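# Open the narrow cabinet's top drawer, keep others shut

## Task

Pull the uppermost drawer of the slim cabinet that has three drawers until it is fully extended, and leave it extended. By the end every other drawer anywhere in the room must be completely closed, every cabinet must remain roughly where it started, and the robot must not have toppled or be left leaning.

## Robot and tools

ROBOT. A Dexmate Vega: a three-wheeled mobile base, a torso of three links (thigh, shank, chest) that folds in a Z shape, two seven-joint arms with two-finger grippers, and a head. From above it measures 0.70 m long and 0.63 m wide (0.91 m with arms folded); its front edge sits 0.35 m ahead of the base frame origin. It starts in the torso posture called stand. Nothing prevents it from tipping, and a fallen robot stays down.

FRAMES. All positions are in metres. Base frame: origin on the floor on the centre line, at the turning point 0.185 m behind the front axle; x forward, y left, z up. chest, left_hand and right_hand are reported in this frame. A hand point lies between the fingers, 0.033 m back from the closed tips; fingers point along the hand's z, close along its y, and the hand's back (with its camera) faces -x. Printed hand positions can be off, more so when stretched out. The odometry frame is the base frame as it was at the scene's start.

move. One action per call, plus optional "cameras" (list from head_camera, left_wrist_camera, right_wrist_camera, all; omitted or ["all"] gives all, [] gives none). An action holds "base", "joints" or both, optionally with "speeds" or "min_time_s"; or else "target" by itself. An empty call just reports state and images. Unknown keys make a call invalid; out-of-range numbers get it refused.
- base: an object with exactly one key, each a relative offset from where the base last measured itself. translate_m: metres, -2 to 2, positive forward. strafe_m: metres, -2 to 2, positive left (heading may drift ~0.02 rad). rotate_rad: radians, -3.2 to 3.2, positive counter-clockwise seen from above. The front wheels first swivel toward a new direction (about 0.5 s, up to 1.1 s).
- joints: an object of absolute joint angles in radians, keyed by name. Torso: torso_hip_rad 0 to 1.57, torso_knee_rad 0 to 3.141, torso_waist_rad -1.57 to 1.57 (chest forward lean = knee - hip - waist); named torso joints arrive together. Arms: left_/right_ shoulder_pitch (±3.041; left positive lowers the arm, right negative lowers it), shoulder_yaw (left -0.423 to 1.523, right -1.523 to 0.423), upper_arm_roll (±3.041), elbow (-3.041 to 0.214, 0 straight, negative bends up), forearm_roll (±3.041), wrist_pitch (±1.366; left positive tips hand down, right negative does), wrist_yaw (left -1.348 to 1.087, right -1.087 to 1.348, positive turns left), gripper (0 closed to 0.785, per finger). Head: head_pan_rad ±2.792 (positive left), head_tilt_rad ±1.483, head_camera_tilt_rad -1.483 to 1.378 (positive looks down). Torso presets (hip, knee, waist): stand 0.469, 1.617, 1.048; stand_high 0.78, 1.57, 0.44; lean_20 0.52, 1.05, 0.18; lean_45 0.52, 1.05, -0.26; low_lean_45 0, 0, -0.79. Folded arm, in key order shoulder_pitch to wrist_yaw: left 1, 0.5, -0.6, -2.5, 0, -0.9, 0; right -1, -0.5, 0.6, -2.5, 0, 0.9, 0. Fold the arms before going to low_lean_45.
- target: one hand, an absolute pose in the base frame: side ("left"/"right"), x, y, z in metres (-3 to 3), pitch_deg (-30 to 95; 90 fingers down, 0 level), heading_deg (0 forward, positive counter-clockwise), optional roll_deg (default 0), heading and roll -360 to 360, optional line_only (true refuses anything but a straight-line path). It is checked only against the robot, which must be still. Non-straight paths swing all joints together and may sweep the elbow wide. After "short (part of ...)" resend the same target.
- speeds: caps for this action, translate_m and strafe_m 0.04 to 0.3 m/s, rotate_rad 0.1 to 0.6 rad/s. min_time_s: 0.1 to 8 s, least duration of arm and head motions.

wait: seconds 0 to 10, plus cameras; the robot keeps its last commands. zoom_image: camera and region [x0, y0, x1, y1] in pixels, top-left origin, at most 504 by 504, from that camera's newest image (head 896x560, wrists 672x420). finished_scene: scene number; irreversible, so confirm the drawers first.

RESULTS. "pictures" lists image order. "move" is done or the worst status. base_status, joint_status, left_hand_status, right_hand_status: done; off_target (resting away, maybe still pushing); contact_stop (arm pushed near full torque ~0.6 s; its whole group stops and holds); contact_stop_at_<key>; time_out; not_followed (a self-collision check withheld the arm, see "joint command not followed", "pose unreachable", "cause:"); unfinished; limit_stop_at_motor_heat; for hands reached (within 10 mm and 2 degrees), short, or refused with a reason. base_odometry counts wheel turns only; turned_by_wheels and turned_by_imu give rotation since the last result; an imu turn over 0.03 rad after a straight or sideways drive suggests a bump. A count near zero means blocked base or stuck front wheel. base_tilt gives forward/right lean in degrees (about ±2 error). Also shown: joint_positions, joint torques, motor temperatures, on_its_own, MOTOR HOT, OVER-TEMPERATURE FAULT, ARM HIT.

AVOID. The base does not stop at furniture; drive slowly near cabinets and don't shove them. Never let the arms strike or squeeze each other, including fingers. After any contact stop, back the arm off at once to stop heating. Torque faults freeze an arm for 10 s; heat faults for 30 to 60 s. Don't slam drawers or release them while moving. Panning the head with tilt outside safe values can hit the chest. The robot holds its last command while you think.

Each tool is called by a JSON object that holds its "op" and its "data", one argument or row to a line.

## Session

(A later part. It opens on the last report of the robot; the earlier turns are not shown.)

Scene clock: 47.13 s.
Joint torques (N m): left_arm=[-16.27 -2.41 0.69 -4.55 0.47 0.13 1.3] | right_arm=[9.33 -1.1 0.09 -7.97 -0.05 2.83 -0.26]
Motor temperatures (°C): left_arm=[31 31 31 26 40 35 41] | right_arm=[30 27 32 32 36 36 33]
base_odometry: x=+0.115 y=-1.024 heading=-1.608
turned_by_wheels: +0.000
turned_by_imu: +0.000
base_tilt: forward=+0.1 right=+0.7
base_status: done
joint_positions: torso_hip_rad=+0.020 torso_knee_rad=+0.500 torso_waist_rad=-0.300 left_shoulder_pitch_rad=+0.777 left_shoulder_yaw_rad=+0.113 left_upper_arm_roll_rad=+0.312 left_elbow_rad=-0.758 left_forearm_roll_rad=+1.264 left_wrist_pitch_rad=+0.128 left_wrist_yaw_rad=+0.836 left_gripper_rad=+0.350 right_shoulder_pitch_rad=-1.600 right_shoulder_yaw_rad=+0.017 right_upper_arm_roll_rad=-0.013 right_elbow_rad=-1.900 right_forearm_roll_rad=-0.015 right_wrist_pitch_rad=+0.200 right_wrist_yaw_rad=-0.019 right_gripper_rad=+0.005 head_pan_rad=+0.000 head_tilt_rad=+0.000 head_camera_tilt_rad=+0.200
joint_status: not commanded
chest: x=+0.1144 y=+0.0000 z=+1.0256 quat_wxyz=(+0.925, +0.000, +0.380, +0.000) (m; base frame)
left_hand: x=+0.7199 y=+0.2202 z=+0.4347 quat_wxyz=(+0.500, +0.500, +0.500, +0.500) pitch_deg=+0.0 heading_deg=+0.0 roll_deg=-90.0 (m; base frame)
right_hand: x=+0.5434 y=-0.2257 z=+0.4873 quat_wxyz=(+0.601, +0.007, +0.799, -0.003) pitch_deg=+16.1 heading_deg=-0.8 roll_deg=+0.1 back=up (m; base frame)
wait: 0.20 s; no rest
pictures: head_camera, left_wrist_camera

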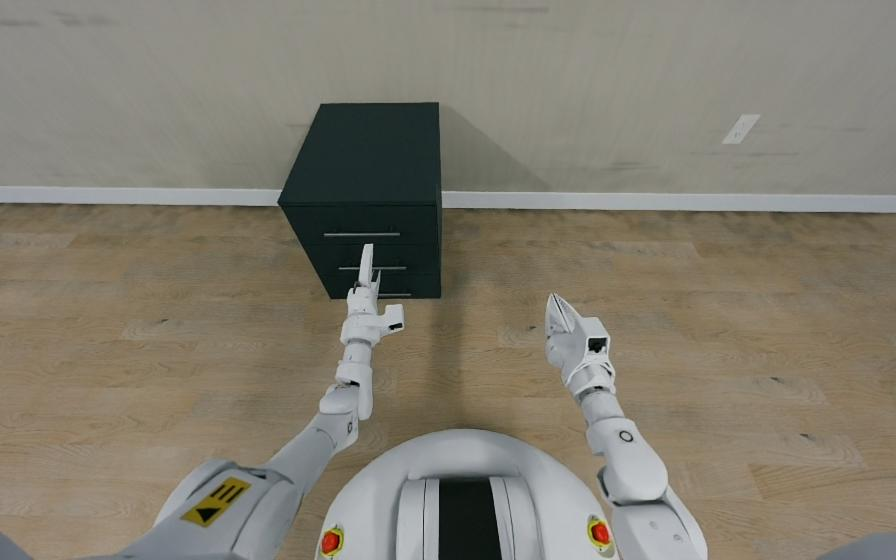

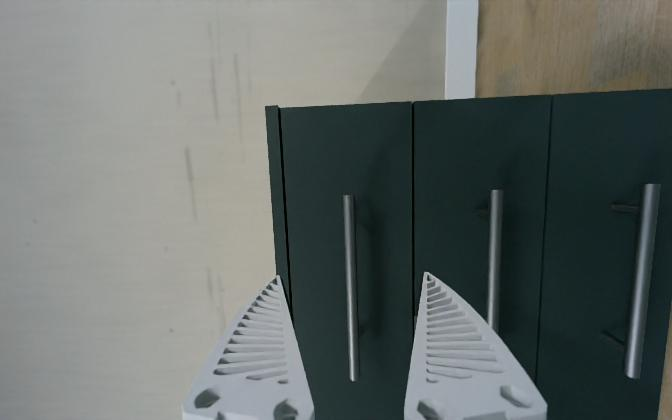

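{"op": "move", "data": {
  "target": {"side": "left", "x": 0.72, "y": 0.242, "z": 0.435, "pitch_deg": 0, "heading_deg": 0, "roll_deg": -90, "line_only": true},
  "cameras": []
}}

{"op": "move", "data": {
  "base": {"translate_m": 0.075},
  "speeds": {"translate_m": 0.05},
  "cameras": []
}}

{"op": "wait", "data": {
  "seconds": 0.2,
  "cameras": ["head_camera", "left_wrist_camera"]
}}

Scene clock: 48.80 s.
Joint torques (N m): left_arm=[-9.14 3.99 -5.54 -3.33 0.01 -0.13 1.6] | right_arm=[8.27 -0.59 0.01 -7.09 0.07 2.46 -0.13]
Motor temperatures (°C): left_arm=[31 31 31 26 40 35 41] | right_arm=[30 27 32 32 36 36 33]
move: done
base_odometry: x=+0.115 y=-1.024 heading=-1.608
turned_by_wheels: +0.000
turned_by_imu: +0.000
base_tilt: forward=+0.1 right=+0.7
base_status: not commanded
joint_positions: torso_hip_rad=+0.020 torso_knee_rad=+0.500 torso_waist_rad=-0.300 left_shoulder_pitch_rad=+0.778 left_shoulder_yaw_rad=+0.147 left_upper_arm_roll_rad=+0.299 left_elbow_rad=-0.758 left_forearm_roll_rad=+1.252 left_wrist_pitch_rad=+0.094 left_wrist_yaw_rad=+0.837 left_gripper_rad=+0.350 right_shoulder_pitch_rad=-1.600 right_shoulder_yaw_rad=+0.017 right_upper_arm_roll_rad=-0.013 right_elbow_rad=-1.900 right_forearm_roll_rad=-0.015 right_wrist_pitch_rad=+0.200 right_wrist_yaw_rad=-0.019 right_gripper_rad=+0.005 head_pan_rad=+0.000 head_tilt_rad=+0.000 head_camera_tilt_rad=+0.200
joint_status: not commanded
chest: x=+0.1144 y=+0.0000 z=+1.0256 quat_wxyz=(+0.925, +0.000, +0.380, +0.000) (m; base frame)
left_hand: x=+0.7200 y=+0.2396 z=+0.4348 quat_wxyz=(+0.500, +0.500, +0.500, +0.500) pitch_deg=+0.0 heading_deg=+0.0 roll_deg=+90.0 (m; base frame)
left_hand_status: reached (straight line, planned for 0.4 s): 2 mm and 0.0 deg off.
right_hand: x=+0.5434 y=-0.2257 z=+0.4873 quat_wxyz=(+0.601, +0.007, +0.799, -0.003) pitch_deg=+16.1 heading_deg=-0.8 roll_deg=+0.1 back=up (m; base frame)
pictures: none
No camera images: "cameras" was empty.

Scene clock: 50.83 s.
Joint torques (N m): left_arm=[-9.08 3.05 -5.37 -6.13 0.1 -0.41 1.52] | right_arm=[7.74 -0.17 0.15 -8.92 0.07 2.23 -0.13]
Motor temperatures (°C): left_arm=[31 31 31 26 40 35 41] | right_arm=[30 27 32 32 36 36 33]
move: done
base_odometry: x=+0.113 y=-1.099 heading=-1.608
turned_by_wheels: -0.001
turned_by_imu: -0.001
base_tilt: forward=+0.1 right=+0.8
base_status: done
joint_positions: torso_hip_rad=+0.020 torso_knee_rad=+0.500 torso_waist_rad=-0.300 left_shoulder_pitch_rad=+0.778 left_shoulder_yaw_rad=+0.150 left_upper_arm_roll_rad=+0.297 left_elbow_rad=-0.758 left_forearm_roll_rad=+1.251 left_wrist_pitch_rad=+0.090 left_wrist_yaw_rad=+0.837 left_gripper_rad=+0.350 right_shoulder_pitch_rad=-1.600 right_shoulder_yaw_rad=+0.017 right_upper_arm_roll_rad=-0.013 right_elbow_rad=-1.900 right_forearm_roll_rad=-0.015 right_wrist_pitch_rad=+0.200 right_wrist_yaw_rad=-0.019 right_gripper_rad=+0.005 head_pan_rad=+0.000 head_tilt_rad=+0.000 head_camera_tilt_rad=+0.200
joint_status: not commanded
chest: x=+0.1144 y=+0.0000 z=+1.0256 quat_wxyz=(+0.925, +0.000, +0.380, +0.000) (m; base frame)
left_hand: x=+0.7200 y=+0.2418 z=+0.4349 quat_wxyz=(+0.500, +0.500, +0.500, +0.500) pitch_deg=+0.0 heading_deg=+0.0 roll_deg=+90.0 (m; base frame)
right_hand: x=+0.5434 y=-0.2257 z=+0.4873 quat_wxyz=(+0.601, +0.007, +0.799, -0.003) pitch_deg=+16.1 heading_deg=-0.8 roll_deg=+0.1 back=up (m; base frame)
pictures: none
No camera images: "cameras" was empty.

Scene clock: 51.03 s.
Joint torques (N m): left_arm=[-8.72 3.53 -6.21 -4.32 -0.06 -0.13 1.57] | right_arm=[8.4 0 0.2 -7.93 0.03 3.14 -0.01]
Motor temperatures (°C): left_arm=[31 31 31 26 40 35 41] | right_arm=[30 27 32 32 36 36 33]
base_odometry: x=+0.113 y=-1.099 heading=-1.608
turned_by_wheels: +0.000
turned_by_imu: +0.000
base_tilt: forward=+0.1 right=+0.8
base_status: done
joint_positions: torso_hip_rad=+0.020 torso_knee_rad=+0.500 torso_waist_rad=-0.300 left_shoulder_pitch_rad=+0.778 left_shoulder_yaw_rad=+0.150 left_upper_arm_roll_rad=+0.297 left_elbow_rad=-0.758 left_forearm_roll_rad=+1.251 left_wrist_pitch_rad=+0.090 left_wrist_yaw_rad=+0.837 left_gripper_rad=+0.350 right_shoulder_pitch_rad=-1.600 right_shoulder_yaw_rad=+0.017 right_upper_arm_roll_rad=-0.013 right_elbow_rad=-1.900 right_forearm_roll_rad=-0.015 right_wrist_pitch_rad=+0.200 right_wrist_yaw_rad=-0.019 right_gripper_rad=+0.005 head_pan_rad=+0.000 head_tilt_rad=+0.000 head_camera_tilt_rad=+0.200
joint_status: not commanded
chest: x=+0.1144 y=+0.0000 z=+1.0256 quat_wxyz=(+0.925, +0.000, +0.380, +0.000) (m; base frame)
left_hand: x=+0.7200 y=+0.2418 z=+0.4349 quat_wxyz=(+0.500, +0.500, +0.500, +0.500) pitch_deg=+0.0 heading_deg=+0.0 roll_deg=+90.0 (m; base frame)
right_hand: x=+0.5434 y=-0.2257 z=+0.4873 quat_wxyz=(+0.601, +0.007, +0.799, -0.003) pitch_deg=+16.1 heading_deg=-0.8 roll_deg=+0.1 back=up (m; base frame)
wait: 0.20 s; no rest
pictures: head_camera, left_wrist_camera

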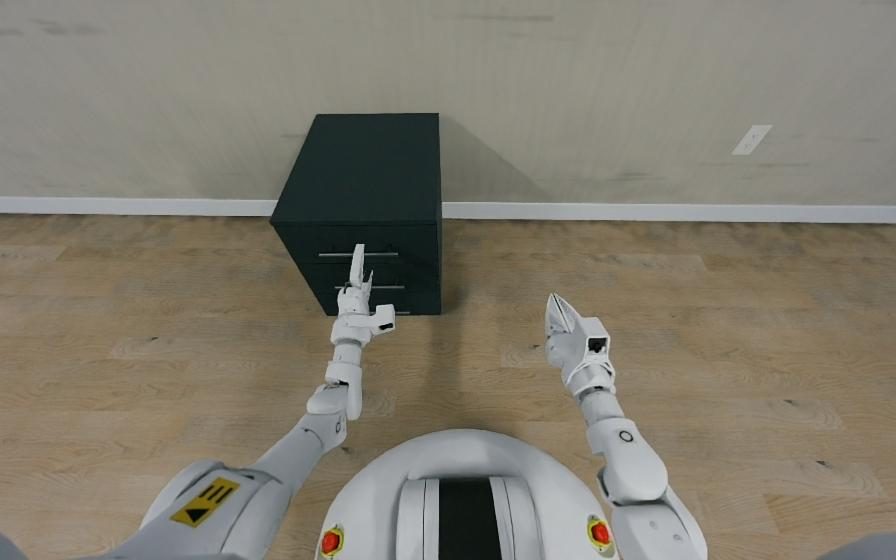

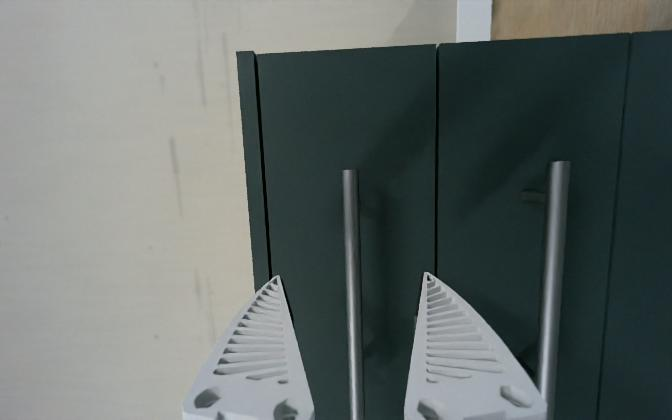

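{"op": "move", "data": {
  "base": {"translate_m": 0.018},
  "speeds": {"translate_m": 0.04},
  "cameras": []
}}

{"op": "wait", "data": {
  "seconds": 0.2,
  "cameras": ["head_camera", "left_wrist_camera"]
}}

{"op": "zoom_image", "data": {
  "camera": "head_camera",
  "region": [300, 220, 420, 320]
}}

Scene clock: 52.40 s.
Joint torques (N m): left_arm=[-9.06 3.49 -5.69 -5.12 -0.17 -0.46 1.51] | right_arm=[8.35 -0.48 0.18 -8.17 0.03 3.18 0.04]
Motor temperatures (°C): left_arm=[31 31 31 26 40 35 41] | right_arm=[30 27 32 32 36 36 33]
move: done
base_odometry: x=+0.112 y=-1.117 heading=-1.609
turned_by_wheels: -0.001
turned_by_imu: -0.001
base_tilt: forward=+0.0 right=+0.8
base_status: done
joint_positions: torso_hip_rad=+0.020 torso_knee_rad=+0.500 torso_waist_rad=-0.300 left_shoulder_pitch_rad=+0.778 left_shoulder_yaw_rad=+0.150 left_upper_arm_roll_rad=+0.297 left_elbow_rad=-0.758 left_forearm_roll_rad=+1.251 left_wrist_pitch_rad=+0.090 left_wrist_yaw_rad=+0.837 left_gripper_rad=+0.350 right_shoulder_pitch_rad=-1.600 right_shoulder_yaw_rad=+0.017 right_upper_arm_roll_rad=-0.013 right_elbow_rad=-1.900 right_forearm_roll_rad=-0.015 right_wrist_pitch_rad=+0.200 right_wrist_yaw_rad=-0.019 right_gripper_rad=+0.005 head_pan_rad=+0.000 head_tilt_rad=+0.000 head_camera_tilt_rad=+0.200
joint_status: not commanded
chest: x=+0.1144 y=+0.0000 z=+1.0256 quat_wxyz=(+0.925, +0.000, +0.380, +0.000) (m; base frame)
left_hand: x=+0.7200 y=+0.2418 z=+0.4349 quat_wxyz=(+0.500, +0.500, +0.500, +0.500) pitch_deg=+0.0 heading_deg=+0.0 roll_deg=+90.0 (m; base frame)
right_hand: x=+0.5434 y=-0.2257 z=+0.4873 quat_wxyz=(+0.601, +0.007, +0.799, -0.003) pitch_deg=+16.1 heading_deg=-0.8 roll_deg=+0.1 back=up (m; base frame)
pictures: none
No camera images: "cameras" was empty.

Scene clock: 52.60 s.
Joint torques (N m): left_arm=[-9.22 2.7 -5.75 -5.4 -0.02 -0.25 1.44] | right_arm=[9.11 -1.11 0.05 -8.32 0.05 2.66 -0.01]
Motor temperatures (°C): left_arm=[31 31 31 26 40 35 41] | right_arm=[30 27 32 32 36 36 33]
base_odometry: x=+0.112 y=-1.117 heading=-1.609
turned_by_wheels: +0.000
turned_by_imu: +0.000
base_tilt: forward=+0.1 right=+0.7
base_status: done
joint_positions: torso_hip_rad=+0.020 torso_knee_rad=+0.500 torso_waist_rad=-0.300 left_shoulder_pitch_rad=+0.778 left_shoulder_yaw_rad=+0.150 left_upper_arm_roll_rad=+0.297 left_elbow_rad=-0.758 left_forearm_roll_rad=+1.251 left_wrist_pitch_rad=+0.090 left_wrist_yaw_rad=+0.837 left_gripper_rad=+0.350 right_shoulder_pitch_rad=-1.600 right_shoulder_yaw_rad=+0.017 right_upper_arm_roll_rad=-0.013 right_elbow_rad=-1.900 right_forearm_roll_rad=-0.015 right_wrist_pitch_rad=+0.200 right_wrist_yaw_rad=-0.019 right_gripper_rad=+0.005 head_pan_rad=+0.000 head_tilt_rad=+0.000 head_camera_tilt_rad=+0.200
joint_status: not commanded
chest: x=+0.1144 y=+0.0000 z=+1.0256 quat_wxyz=(+0.925, +0.000, +0.380, +0.000) (m; base frame)
left_hand: x=+0.7200 y=+0.2418 z=+0.4349 quat_wxyz=(+0.500, +0.500, +0.500, +0.500) pitch_deg=+0.0 heading_deg=+0.0 roll_deg=+90.0 (m; base frame)
right_hand: x=+0.5434 y=-0.2257 z=+0.4873 quat_wxyz=(+0.601, +0.007, +0.799, -0.003) pitch_deg=+16.1 heading_deg=-0.8 roll_deg=+0.1 back=up (m; base frame)
wait: 0.20 s; no rest
pictures: head_camera, left_wrist_camera

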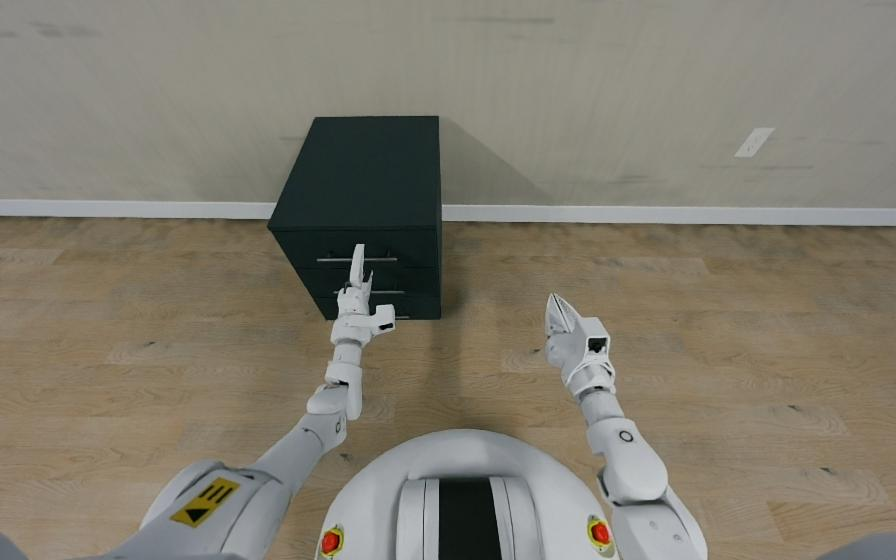

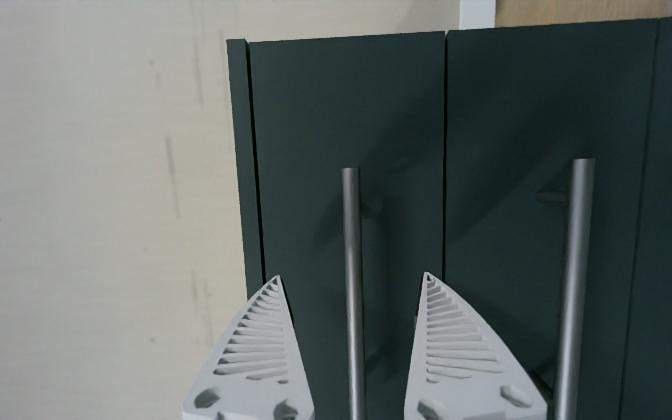

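Scaled by 4.200 from the camera's 896x560 image, which has a finer 960x600 frame.

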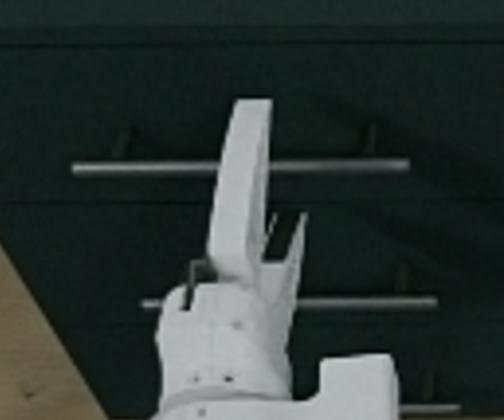

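{"op": "move", "data": {
  "joints": {"left_gripper_rad": 0.1},
  "cameras": []
}}

{"op": "wait", "data": {
  "seconds": 0.2,
  "cameras": ["left_wrist_camera"]
}}

Scene clock: 53.60 s.
Joint torques (N m): left_arm=[-8.39 3.59 -6.61 -4.43 -0.23 -0.18 1.46] | right_arm=[8.36 -1.03 -0.14 -7.82 0.01 3.23 -0.06]
Motor temperatures (°C): left_arm=[31 31 31 26 40 35 41] | right_arm=[30 27 32 32 36 36 33]
move: done
base_odometry: x=+0.112 y=-1.117 heading=-1.609
turned_by_wheels: +0.000
turned_by_imu: +0.000
base_tilt: forward=+0.1 right=+0.8
base_status: not commanded
joint_positions: torso_hip_rad=+0.020 torso_knee_rad=+0.500 torso_waist_rad=-0.300 left_shoulder_pitch_rad=+0.778 left_shoulder_yaw_rad=+0.150 left_upper_arm_roll_rad=+0.297 left_elbow_rad=-0.758 left_forearm_roll_rad=+1.251 left_wrist_pitch_rad=+0.090 left_wrist_yaw_rad=+0.837 left_gripper_rad=+0.100 right_shoulder_pitch_rad=-1.600 right_shoulder_yaw_rad=+0.017 right_upper_arm_roll_rad=-0.013 right_elbow_rad=-1.900 right_forearm_roll_rad=-0.015 right_wrist_pitch_rad=+0.200 right_wrist_yaw_rad=-0.019 right_gripper_rad=+0.005 head_pan_rad=+0.000 head_tilt_rad=+0.000 head_camera_tilt_rad=+0.200
joint_status: all done
chest: x=+0.1144 y=+0.0000 z=+1.0256 quat_wxyz=(+0.925, +0.000, +0.380, +0.000) (m; base frame)
left_hand: x=+0.7200 y=+0.2418 z=+0.4349 quat_wxyz=(+0.500, +0.500, +0.500, +0.500) pitch_deg=+0.0 heading_deg=+0.0 roll_deg=+90.0 (m; base frame)
right_hand: x=+0.5434 y=-0.2257 z=+0.4873 quat_wxyz=(+0.601, +0.007, +0.799, -0.003) pitch_deg=+16.1 heading_deg=-0.8 roll_deg=+0.1 back=up (m; base frame)
pictures: none
No camera images: "cameras" was empty.

Scene clock: 53.80 s.
Joint torques (N m): left_arm=[-9.74 3.99 -5 -4.63 -0.17 -0.38 1.51] | right_arm=[7.41 -1.37 -0.05 -7.57 0.03 2.03 -0.07]
Motor temperatures (°C): left_arm=[31 31 31 26 40 35 41] | right_arm=[30 27 32 32 36 36 33]
base_odometry: x=+0.112 y=-1.117 heading=-1.609
turned_by_wheels: +0.000
turned_by_imu: +0.000
base_tilt: forward=+0.1 right=+0.7
base_status: not commanded
joint_positions: torso_hip_rad=+0.020 torso_knee_rad=+0.500 torso_waist_rad=-0.300 left_shoulder_pitch_rad=+0.778 left_shoulder_yaw_rad=+0.150 left_upper_arm_roll_rad=+0.297 left_elbow_rad=-0.758 left_forearm_roll_rad=+1.251 left_wrist_pitch_rad=+0.090 left_wrist_yaw_rad=+0.837 left_gripper_rad=+0.100 right_shoulder_pitch_rad=-1.600 right_shoulder_yaw_rad=+0.017 right_upper_arm_roll_rad=-0.013 right_elbow_rad=-1.900 right_forearm_roll_rad=-0.015 right_wrist_pitch_rad=+0.200 right_wrist_yaw_rad=-0.019 right_gripper_rad=+0.005 head_pan_rad=+0.000 head_tilt_rad=+0.000 head_camera_tilt_rad=+0.200
joint_status: all done
chest: x=+0.1144 y=+0.0000 z=+1.0256 quat_wxyz=(+0.925, +0.000, +0.380, +0.000) (m; base frame)
left_hand: x=+0.7200 y=+0.2418 z=+0.4349 quat_wxyz=(+0.500, +0.500, +0.500, +0.500) pitch_deg=+0.0 heading_deg=+0.0 roll_deg=+90.0 (m; base frame)
right_hand: x=+0.5434 y=-0.2257 z=+0.4873 quat_wxyz=(+0.601, +0.007, +0.799, -0.003) pitch_deg=+16.1 heading_deg=-0.8 roll_deg=+0.1 back=up (m; base frame)
wait: 0.20 s; no rest
pictures: left_wrist_camera

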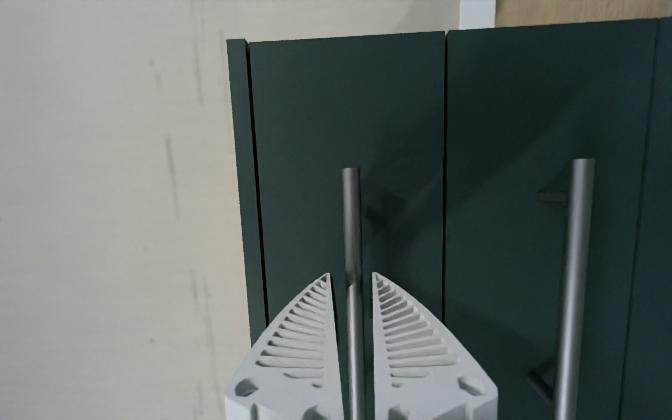

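{"op": "move", "data": {
  "target": {"side": "left", "x": 0.725, "y": 0.242, "z": 0.435, "pitch_deg": 0, "heading_deg": 0, "roll_deg": -90, "line_only": true},
  "cameras": []
}}

{"op": "move", "data": {
  "joints": {"left_gripper_rad": 0.0},
  "cameras": []
}}

{"op": "wait", "data": {
  "seconds": 0.2,
  "cameras": ["left_wrist_camera"]
}}

Scene clock: 55.10 s.
Joint torques (N m): left_arm=[-17.37 -1.3 1.02 -4.88 0.14 -0.4 1.34] | right_arm=[7.8 -0.96 -0.21 -7.75 0.16 2.22 -0.01]
Motor temperatures (°C): left_arm=[31 31 31 26 40 35 41] | right_arm=[30 27 32 32 36 36 33]
move: done
base_odometry: x=+0.112 y=-1.117 heading=-1.609
turned_by_wheels: +0.000
turned_by_imu: +0.000
base_tilt: forward=+0.1 right=+0.7
base_status: not commanded
joint_positions: torso_hip_rad=+0.020 torso_knee_rad=+0.500 torso_waist_rad=-0.300 left_shoulder_pitch_rad=+0.760 left_shoulder_yaw_rad=+0.147 left_upper_arm_roll_rad=+0.298 left_elbow_rad=-0.732 left_forearm_roll_rad=+1.250 left_wrist_pitch_rad=+0.086 left_wrist_yaw_rad=+0.843 left_gripper_rad=+0.100 right_shoulder_pitch_rad=-1.600 right_shoulder_yaw_rad=+0.017 right_upper_arm_roll_rad=-0.013 right_elbow_rad=-1.900 right_forearm_roll_rad=-0.015 right_wrist_pitch_rad=+0.200 right_wrist_yaw_rad=-0.019 right_gripper_rad=+0.005 head_pan_rad=+0.000 head_tilt_rad=+0.000 head_camera_tilt_rad=+0.200
joint_status: not commanded
chest: x=+0.1144 y=+0.0000 z=+1.0256 quat_wxyz=(+0.925, +0.000, +0.380, +0.000) (m; base frame)
left_hand: x=+0.7242 y=+0.2422 z=+0.4347 quat_wxyz=(+0.500, +0.500, +0.500, +0.500) pitch_deg=+0.0 heading_deg=+0.0 roll_deg=-90.0 (m; base frame)
left_hand_status: reached (straight line, planned for 0.4 s): 1 mm and 0.0 deg off.
right_hand: x=+0.5434 y=-0.2257 z=+0.4873 quat_wxyz=(+0.601, +0.007, +0.799, -0.003) pitch_deg=+16.1 heading_deg=-0.8 roll_deg=+0.1 back=up (m; base frame)
pictures: none
No camera images: "cameras" was empty.

Scene clock: 55.67 s.
Joint torques (N m): left_arm=[-18.37 -3.44 -0.22 -5.35 -0.07 -0.64 2.3] | right_arm=[8.83 -0.78 0.15 -7.32 0.15 2.99 0.02]
Motor temperatures (°C): left_arm=[31 31 31 26 40 35 41] | right_arm=[30 27 32 32 36 36 33]
move: done
base_odometry: x=+0.112 y=-1.117 heading=-1.609
turned_by_wheels: +0.000
turned_by_imu: +0.000
base_tilt: forward=+0.1 right=+0.8
base_status: not commanded
joint_positions: torso_hip_rad=+0.020 torso_knee_rad=+0.500 torso_waist_rad=-0.300 left_shoulder_pitch_rad=+0.757 left_shoulder_yaw_rad=+0.146 left_upper_arm_roll_rad=+0.298 left_elbow_rad=-0.729 left_forearm_roll_rad=+1.250 left_wrist_pitch_rad=+0.085 left_wrist_yaw_rad=+0.844 left_gripper_rad=+0.000 right_shoulder_pitch_rad=-1.600 right_shoulder_yaw_rad=+0.017 right_upper_arm_roll_rad=-0.013 right_elbow_rad=-1.900 right_forearm_roll_rad=-0.015 right_wrist_pitch_rad=+0.200 right_wrist_yaw_rad=-0.019 right_gripper_rad=+0.005 head_pan_rad=+0.000 head_tilt_rad=+0.000 head_camera_tilt_rad=+0.200
joint_status: all done
chest: x=+0.1145 y=+0.0000 z=+1.0256 quat_wxyz=(+0.925, +0.000, +0.380, +0.000) (m; base frame)
left_hand: x=+0.7247 y=+0.2422 z=+0.4346 quat_wxyz=(+0.500, +0.500, +0.500, +0.500) pitch_deg=+0.1 heading_deg=+0.0 roll_deg=-90.0 (m; base frame)
right_hand: x=+0.5434 y=-0.2257 z=+0.4873 quat_wxyz=(+0.601, +0.007, +0.799, -0.003) pitch_deg=+16.1 heading_deg=-0.8 roll_deg=+0.1 back=up (m; base frame)
pictures: none
No camera images: "cameras" was empty.

Scene clock: 55.87 s.
Joint torques (N m): left_arm=[-18.86 -2.81 0.35 -5.88 -0.01 -0.72 2.18] | right_arm=[7.68 0.13 0.12 -7.42 0.07 2.83 -0.02]
Motor temperatures (°C): left_arm=[31 31 31 26 40 35 41] | right_arm=[30 27 32 32 36 36 33]
base_odometry: x=+0.112 y=-1.117 heading=-1.609
turned_by_wheels: +0.000
turned_by_imu: +0.000
base_tilt: forward=+0.1 right=+0.8
base_status: not commanded
joint_positions: torso_hip_rad=+0.020 torso_knee_rad=+0.500 torso_waist_rad=-0.300 left_shoulder_pitch_rad=+0.757 left_shoulder_yaw_rad=+0.146 left_upper_arm_roll_rad=+0.298 left_elbow_rad=-0.728 left_forearm_roll_rad=+1.250 left_wrist_pitch_rad=+0.085 left_wrist_yaw_rad=+0.844 left_gripper_rad=+0.000 right_shoulder_pitch_rad=-1.600 right_shoulder_yaw_rad=+0.017 right_upper_arm_roll_rad=-0.013 right_elbow_rad=-1.900 right_forearm_roll_rad=-0.015 right_wrist_pitch_rad=+0.200 right_wrist_yaw_rad=-0.019 right_gripper_rad=+0.005 head_pan_rad=+0.000 head_tilt_rad=+0.000 head_camera_tilt_rad=+0.200
joint_status: all done
chest: x=+0.1145 y=+0.0000 z=+1.0256 quat_wxyz=(+0.925, +0.000, +0.380, +0.000) (m; base frame)
left_hand: x=+0.7247 y=+0.2422 z=+0.4346 quat_wxyz=(+0.500, +0.500, +0.500, +0.500) pitch_deg=+0.1 heading_deg=+0.0 roll_deg=-90.0 (m; base frame)
right_hand: x=+0.5434 y=-0.2257 z=+0.4873 quat_wxyz=(+0.601, +0.007, +0.799, -0.003) pitch_deg=+16.1 heading_deg=-0.8 roll_deg=+0.1 back=up (m; base frame)
wait: 0.20 s; no rest
pictures: left_wrist_camera

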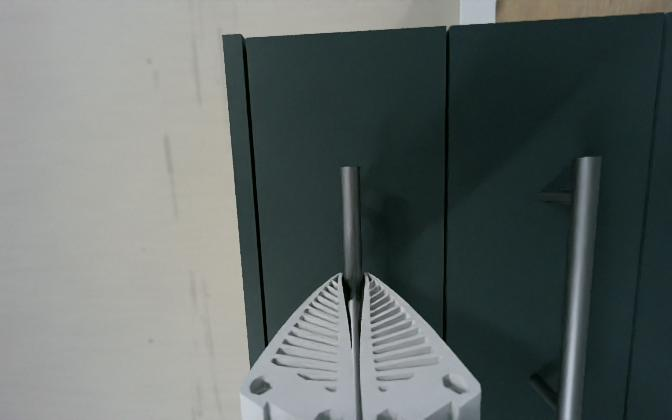

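{"op": "move", "data": {
  "base": {"translate_m": -0.06},
  "speeds": {"translate_m": 0.05},
  "cameras": []
}}

{"op": "wait", "data": {
  "seconds": 0.2,
  "cameras": ["head_camera", "left_wrist_camera"]
}}

Scene clock: 57.77 s.
Joint torques (N m): left_arm=[-16.38 -2.91 1.28 -5.73 0.31 -0.71 2.37] | right_arm=[8.41 -0.46 0.82 -7.43 0.03 2.89 -0.03]
Motor temperatures (°C): left_arm=[31 31 31 26 40 35 41] | right_arm=[30 27 32 32 36 36 33]
move: done
base_odometry: x=+0.114 y=-1.057 heading=-1.609
turned_by_wheels: +0.000
turned_by_imu: +0.000
base_tilt: forward=+0.1 right=+0.7
base_status: done
joint_positions: torso_hip_rad=+0.020 torso_knee_rad=+0.500 torso_waist_rad=-0.300 left_shoulder_pitch_rad=+0.757 left_shoulder_yaw_rad=+0.146 left_upper_arm_roll_rad=+0.298 left_elbow_rad=-0.728 left_forearm_roll_rad=+1.250 left_wrist_pitch_rad=+0.085 left_wrist_yaw_rad=+0.844 left_gripper_rad=+0.000 right_shoulder_pitch_rad=-1.600 right_shoulder_yaw_rad=+0.017 right_upper_arm_roll_rad=-0.013 right_elbow_rad=-1.900 right_forearm_roll_rad=-0.015 right_wrist_pitch_rad=+0.200 right_wrist_yaw_rad=-0.019 right_gripper_rad=+0.005 head_pan_rad=+0.000 head_tilt_rad=+0.000 head_camera_tilt_rad=+0.200
joint_status: not commanded
chest: x=+0.1145 y=+0.0000 z=+1.0256 quat_wxyz=(+0.925, +0.000, +0.380, +0.000) (m; base frame)
left_hand: x=+0.7248 y=+0.2423 z=+0.4346 quat_wxyz=(+0.500, +0.500, +0.500, +0.500) pitch_deg=+0.1 heading_deg=+0.0 roll_deg=-90.0 (m; base frame)
right_hand: x=+0.5434 y=-0.2257 z=+0.4873 quat_wxyz=(+0.601, +0.007, +0.799, -0.003) pitch_deg=+16.1 heading_deg=-0.8 roll_deg=+0.1 back=up (m; base frame)
pictures: none
No camera images: "cameras" was empty.

Scene clock: 57.97 s.
Joint torques (N m): left_arm=[-17.28 -3.22 0.51 -5.53 0.37 -0.73 2.34] | right_arm=[7.66 -0.9 -0.06 -8.24 0 2.5 -0.12]
Motor temperatures (°C): left_arm=[31 31 31 26 40 35 41] | right_arm=[30 27 32 32 36 36 33]
base_odometry: x=+0.114 y=-1.057 heading=-1.609
turned_by_wheels: +0.000
turned_by_imu: +0.000
base_tilt: forward=+0.0 right=+0.7
base_status: done
joint_positions: torso_hip_rad=+0.020 torso_knee_rad=+0.500 torso_waist_rad=-0.300 left_shoulder_pitch_rad=+0.757 left_shoulder_yaw_rad=+0.146 left_upper_arm_roll_rad=+0.298 left_elbow_rad=-0.728 left_forearm_roll_rad=+1.250 left_wrist_pitch_rad=+0.085 left_wrist_yaw_rad=+0.844 left_gripper_rad=+0.000 right_shoulder_pitch_rad=-1.600 right_shoulder_yaw_rad=+0.017 right_upper_arm_roll_rad=-0.013 right_elbow_rad=-1.900 right_forearm_roll_rad=-0.015 right_wrist_pitch_rad=+0.200 right_wrist_yaw_rad=-0.019 right_gripper_rad=+0.005 head_pan_rad=+0.000 head_tilt_rad=+0.000 head_camera_tilt_rad=+0.200
joint_status: not commanded
chest: x=+0.1145 y=+0.0000 z=+1.0256 quat_wxyz=(+0.925, +0.000, +0.380, +0.000) (m; base frame)
left_hand: x=+0.7248 y=+0.2423 z=+0.4346 quat_wxyz=(+0.500, +0.500, +0.500, +0.500) pitch_deg=+0.1 heading_deg=+0.0 roll_deg=-90.0 (m; base frame)
right_hand: x=+0.5434 y=-0.2257 z=+0.4873 quat_wxyz=(+0.601, +0.007, +0.799, -0.003) pitch_deg=+16.1 heading_deg=-0.8 roll_deg=+0.1 back=up (m; base frame)
wait: 0.20 s; no rest
pictures: head_camera, left_wrist_camera

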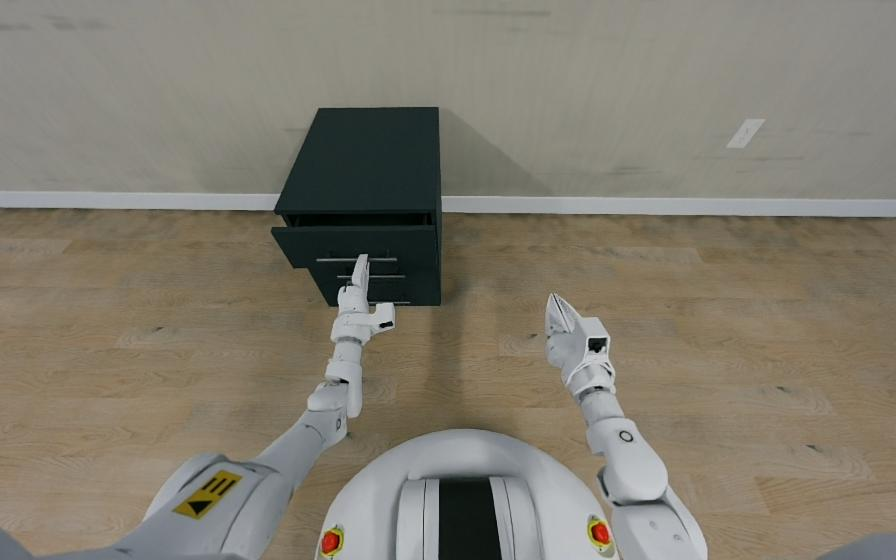

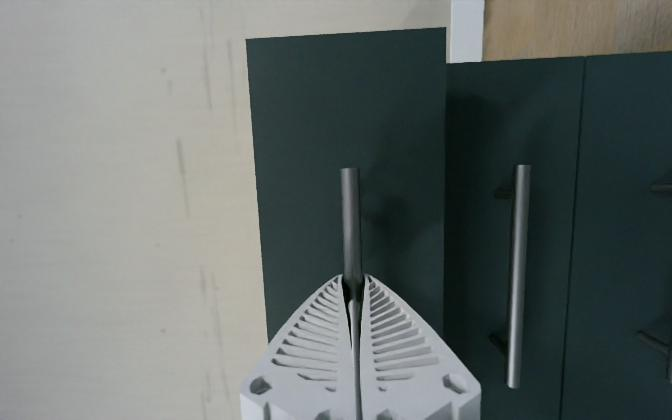

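Opening smoothly. Continue pulling.

{"op": "move", "data": {
  "base": {"translate_m": -0.15},
  "speeds": {"translate_m": 0.06},
  "cameras": ["head_camera", "left_wrist_camera"]
}}

{"op": "move", "data": {
  "base": {"translate_m": -0.1},
  "speeds": {"translate_m": 0.05},
  "cameras": ["head_camera", "left_wrist_camera"]
}}

Scene clock: 61.27 s.
Joint torques (N m): left_arm=[-15.21 -1.88 0.27 -7.76 1.28 -0.11 2.02] | right_arm=[8.1 -0.75 0.22 -8.61 0.12 2.43 -0.25]
Motor temperatures (°C): left_arm=[31 31 31 26 40 35 41] | right_arm=[30 27 32 32 36 36 33]
move: done
base_odometry: x=+0.120 y=-0.907 heading=-1.609
turned_by_wheels: +0.000
turned_by_imu: +0.001
base_tilt: forward=+0.1 right=+0.8
base_status: done
joint_positions: torso_hip_rad=+0.020 torso_knee_rad=+0.500 torso_waist_rad=-0.300 left_shoulder_pitch_rad=+0.757 left_shoulder_yaw_rad=+0.146 left_upper_arm_roll_rad=+0.298 left_elbow_rad=-0.728 left_forearm_roll_rad=+1.250 left_wrist_pitch_rad=+0.085 left_wrist_yaw_rad=+0.844 left_gripper_rad=+0.000 right_shoulder_pitch_rad=-1.600 right_shoulder_yaw_rad=+0.017 right_upper_arm_roll_rad=-0.013 right_elbow_rad=-1.900 right_forearm_roll_rad=-0.015 right_wrist_pitch_rad=+0.200 right_wrist_yaw_rad=-0.019 right_gripper_rad=+0.005 head_pan_rad=+0.000 head_tilt_rad=+0.000 head_camera_tilt_rad=+0.200
joint_status: not commanded
chest: x=+0.1145 y=+0.0000 z=+1.0256 quat_wxyz=(+0.925, +0.000, +0.380, +0.000) (m; base frame)
left_hand: x=+0.7249 y=+0.2424 z=+0.4346 quat_wxyz=(+0.500, +0.500, +0.500, +0.500) pitch_deg=+0.1 heading_deg=+0.0 roll_deg=-90.0 (m; base frame)
right_hand: x=+0.5434 y=-0.2257 z=+0.4872 quat_wxyz=(+0.601, +0.007, +0.799, -0.003) pitch_deg=+16.1 heading_deg=-0.8 roll_deg=+0.1 back=up (m; base frame)
pictures: head_camera, left_wrist_camera

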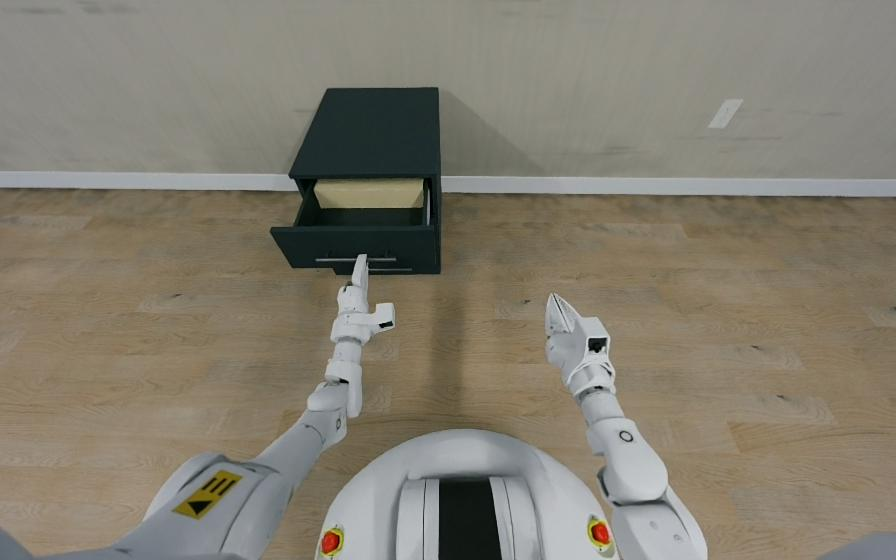

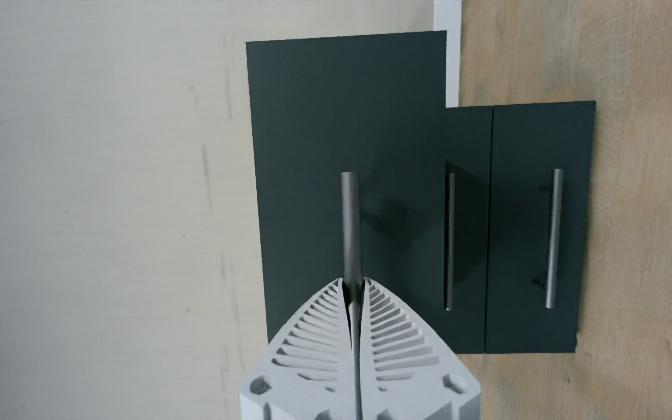

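Scene clock: 63.90 s.
Joint torques (N m): left_arm=[-12.92 -2.61 0.5 -7.21 1.66 -0.91 2.34] | right_arm=[9.57 0.56 0.12 -9.58 0.14 2.69 0]
Motor temperatures (°C): left_arm=[31 31 31 26 40 35 41] | right_arm=[30 27 32 32 36 36 33]
move: done
base_odometry: x=+0.124 y=-0.807 heading=-1.609
turned_by_wheels: -0.001
turned_by_imu: -0.001
base_tilt: forward=+0.1 right=+0.7
base_status: done
joint_positions: torso_hip_rad=+0.020 torso_knee_rad=+0.500 torso_waist_rad=-0.300 left_shoulder_pitch_rad=+0.757 left_shoulder_yaw_rad=+0.146 left_upper_arm_roll_rad=+0.298 left_elbow_rad=-0.728 left_forearm_roll_rad=+1.250 left_wrist_pitch_rad=+0.085 left_wrist_yaw_rad=+0.844 left_gripper_rad=+0.000 right_shoulder_pitch_rad=-1.600 right_shoulder_yaw_rad=+0.017 right_upper_arm_roll_rad=-0.013 right_elbow_rad=-1.900 right_forearm_roll_rad=-0.015 right_wrist_pitch_rad=+0.200 right_wrist_yaw_rad=-0.019 right_gripper_rad=+0.005 head_pan_rad=+0.000 head_tilt_rad=+0.000 head_camera_tilt_rad=+0.200
joint_status: not commanded
chest: x=+0.1145 y=+0.0000 z=+1.0256 quat_wxyz=(+0.925, +0.000, +0.380, +0.000) (m; base frame)
left_hand: x=+0.7249 y=+0.2425 z=+0.4346 quat_wxyz=(+0.499, +0.500, +0.500, +0.500) pitch_deg=+0.1 heading_deg=+0.0 roll_deg=-90.0 (m; base frame)
right_hand: x=+0.5434 y=-0.2257 z=+0.4872 quat_wxyz=(+0.601, +0.007, +0.799, -0.003) pitch_deg=+16.1 heading_deg=-0.8 roll_deg=+0.1 back=up (m; base frame)
pictures: head_camera, left_wrist_camera

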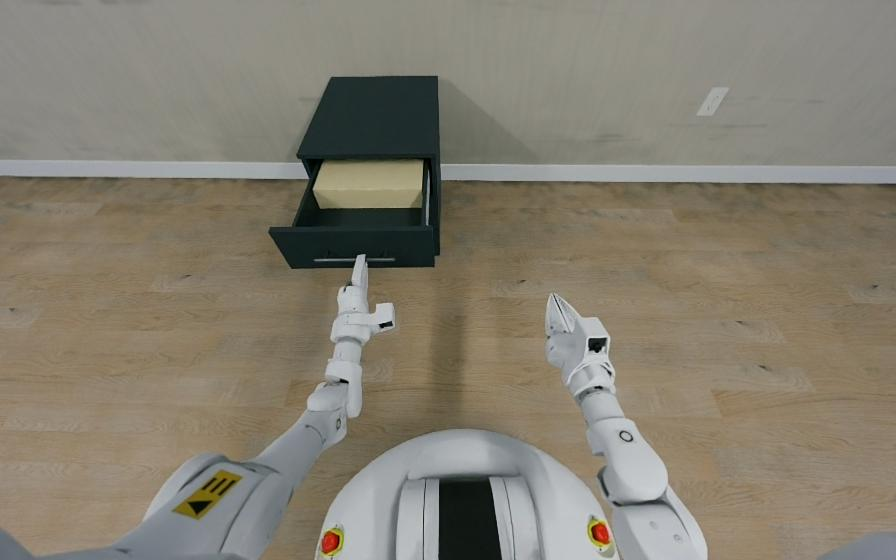

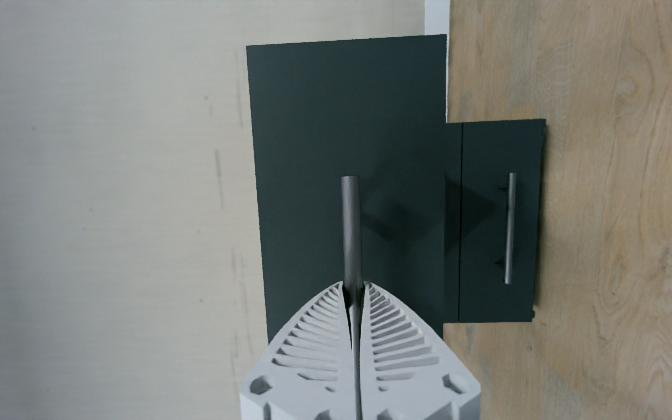

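{"op": "move", "data": {
  "base": {"translate_m": -0.045},
  "speeds": {"translate_m": 0.04},
  "cameras": ["head_camera", "left_wrist_camera"]
}}

{"op": "move", "data": {
  "base": {"translate_m": -0.02},
  "speeds": {"translate_m": 0.04},
  "cameras": ["head_camera", "left_wrist_camera"]
}}

Scene clock: 65.90 s.
Joint torques (N m): left_arm=[-14.31 -2.44 0.13 -6.38 1.8 -1.92 2.14] | right_arm=[8.97 -1.35 0.09 -8.02 0.07 3 -0.06]
Motor temperatures (°C): left_arm=[31 31 31 26 40 35 41] | right_arm=[30 27 32 32 36 36 33]
move: done
base_odometry: x=+0.125 y=-0.762 heading=-1.610
turned_by_wheels: -0.001
turned_by_imu: -0.001
base_tilt: forward=+0.1 right=+0.8
base_status: done
joint_positions: torso_hip_rad=+0.020 torso_knee_rad=+0.500 torso_waist_rad=-0.300 left_shoulder_pitch_rad=+0.757 left_shoulder_yaw_rad=+0.146 left_upper_arm_roll_rad=+0.298 left_elbow_rad=-0.728 left_forearm_roll_rad=+1.250 left_wrist_pitch_rad=+0.086 left_wrist_yaw_rad=+0.844 left_gripper_rad=+0.000 right_shoulder_pitch_rad=-1.600 right_shoulder_yaw_rad=+0.017 right_upper_arm_roll_rad=-0.013 right_elbow_rad=-1.900 right_forearm_roll_rad=-0.015 right_wrist_pitch_rad=+0.200 right_wrist_yaw_rad=-0.019 right_gripper_rad=+0.005 head_pan_rad=+0.000 head_tilt_rad=+0.000 head_camera_tilt_rad=+0.200
joint_status: not commanded
chest: x=+0.1145 y=+0.0000 z=+1.0256 quat_wxyz=(+0.925, +0.000, +0.380, +0.000) (m; base frame)
left_hand: x=+0.7249 y=+0.2425 z=+0.4345 quat_wxyz=(+0.499, +0.500, +0.500, +0.500) pitch_deg=+0.1 heading_deg=+0.1 roll_deg=-90.0 (m; base frame)
right_hand: x=+0.5434 y=-0.2257 z=+0.4872 quat_wxyz=(+0.601, +0.007, +0.799, -0.003) pitch_deg=+16.1 heading_deg=-0.8 roll_deg=+0.1 back=up (m; base frame)
pictures: head_camera, left_wrist_camera

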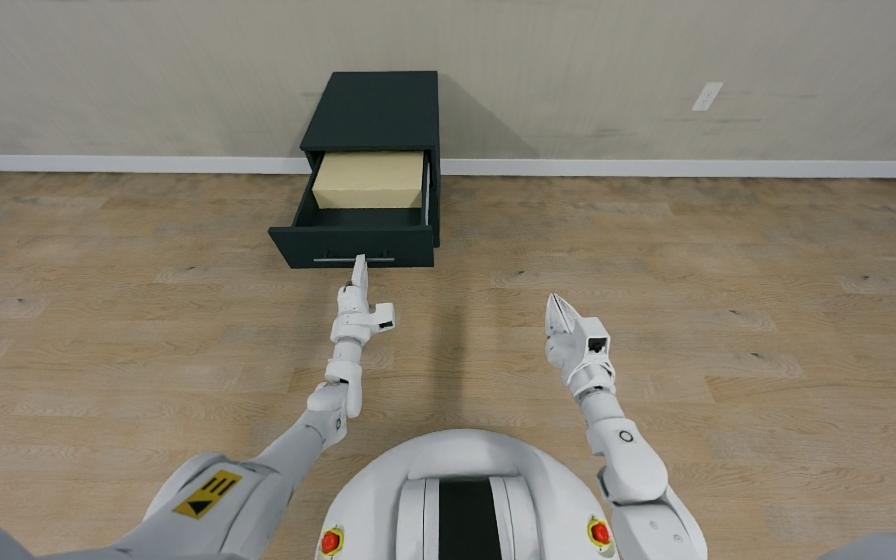

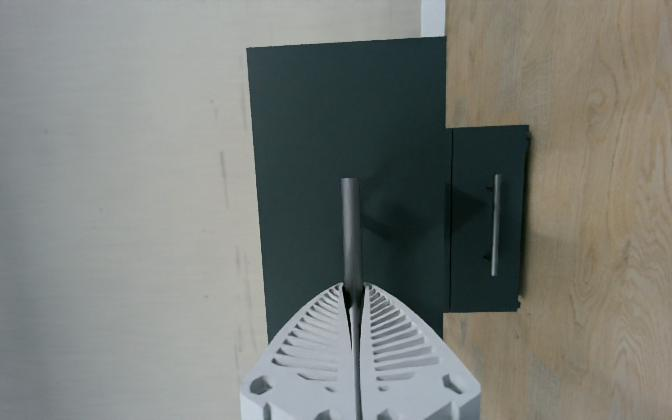

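Scene clock: 67.23 s.
Joint torques (N m): left_arm=[-12.39 -2.73 0.87 -7.63 2.11 -1.25 2.37] | right_arm=[8.01 -1.69 0.61 -7.94 0.06 3.11 -0.07]
Motor temperatures (°C): left_arm=[31 31 31 26 40 35 41] | right_arm=[30 27 32 32 36 36 33]
move: done
base_odometry: x=+0.126 y=-0.742 heading=-1.611
turned_by_wheels: -0.001
turned_by_imu: -0.001
base_tilt: forward=+0.1 right=+0.7
base_status: done
joint_positions: torso_hip_rad=+0.020 torso_knee_rad=+0.500 torso_waist_rad=-0.300 left_shoulder_pitch_rad=+0.757 left_shoulder_yaw_rad=+0.146 left_upper_arm_roll_rad=+0.298 left_elbow_rad=-0.728 left_forearm_roll_rad=+1.250 left_wrist_pitch_rad=+0.086 left_wrist_yaw_rad=+0.844 left_gripper_rad=+0.000 right_shoulder_pitch_rad=-1.600 right_shoulder_yaw_rad=+0.017 right_upper_arm_roll_rad=-0.013 right_elbow_rad=-1.900 right_forearm_roll_rad=-0.015 right_wrist_pitch_rad=+0.200 right_wrist_yaw_rad=-0.019 right_gripper_rad=+0.005 head_pan_rad=+0.000 head_tilt_rad=+0.000 head_camera_tilt_rad=+0.200
joint_status: not commanded
chest: x=+0.1145 y=+0.0000 z=+1.0256 quat_wxyz=(+0.925, +0.000, +0.380, +0.000) (m; base frame)
left_hand: x=+0.7249 y=+0.2425 z=+0.4346 quat_wxyz=(+0.499, +0.500, +0.500, +0.500) pitch_deg=+0.1 heading_deg=+0.1 roll_deg=-90.0 (m; base frame)
right_hand: x=+0.5434 y=-0.2257 z=+0.4872 quat_wxyz=(+0.601, +0.007, +0.799, -0.003) pitch_deg=+16.1 heading_deg=-0.8 roll_deg=+0.1 back=up (m; base frame)
pictures: head_camera, left_wrist_camera

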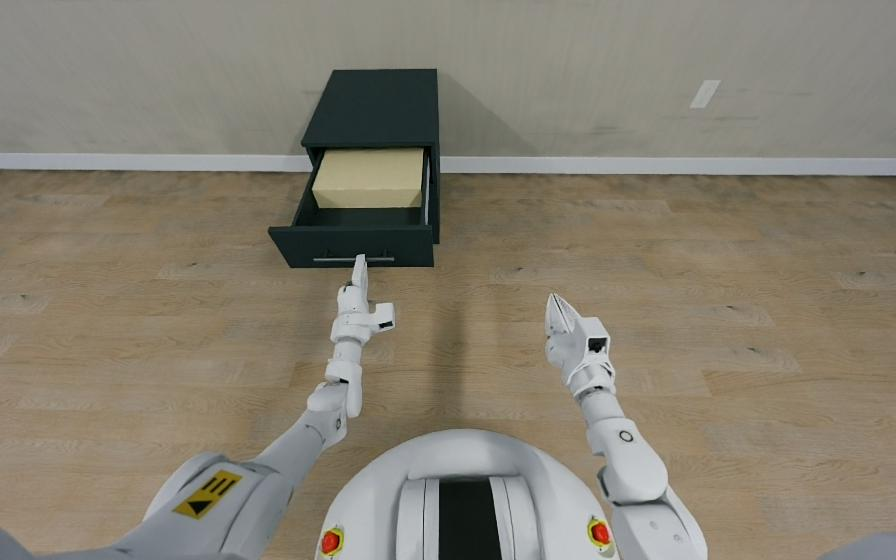

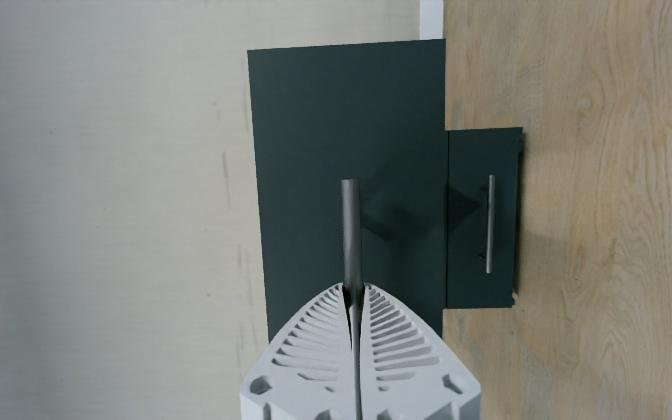

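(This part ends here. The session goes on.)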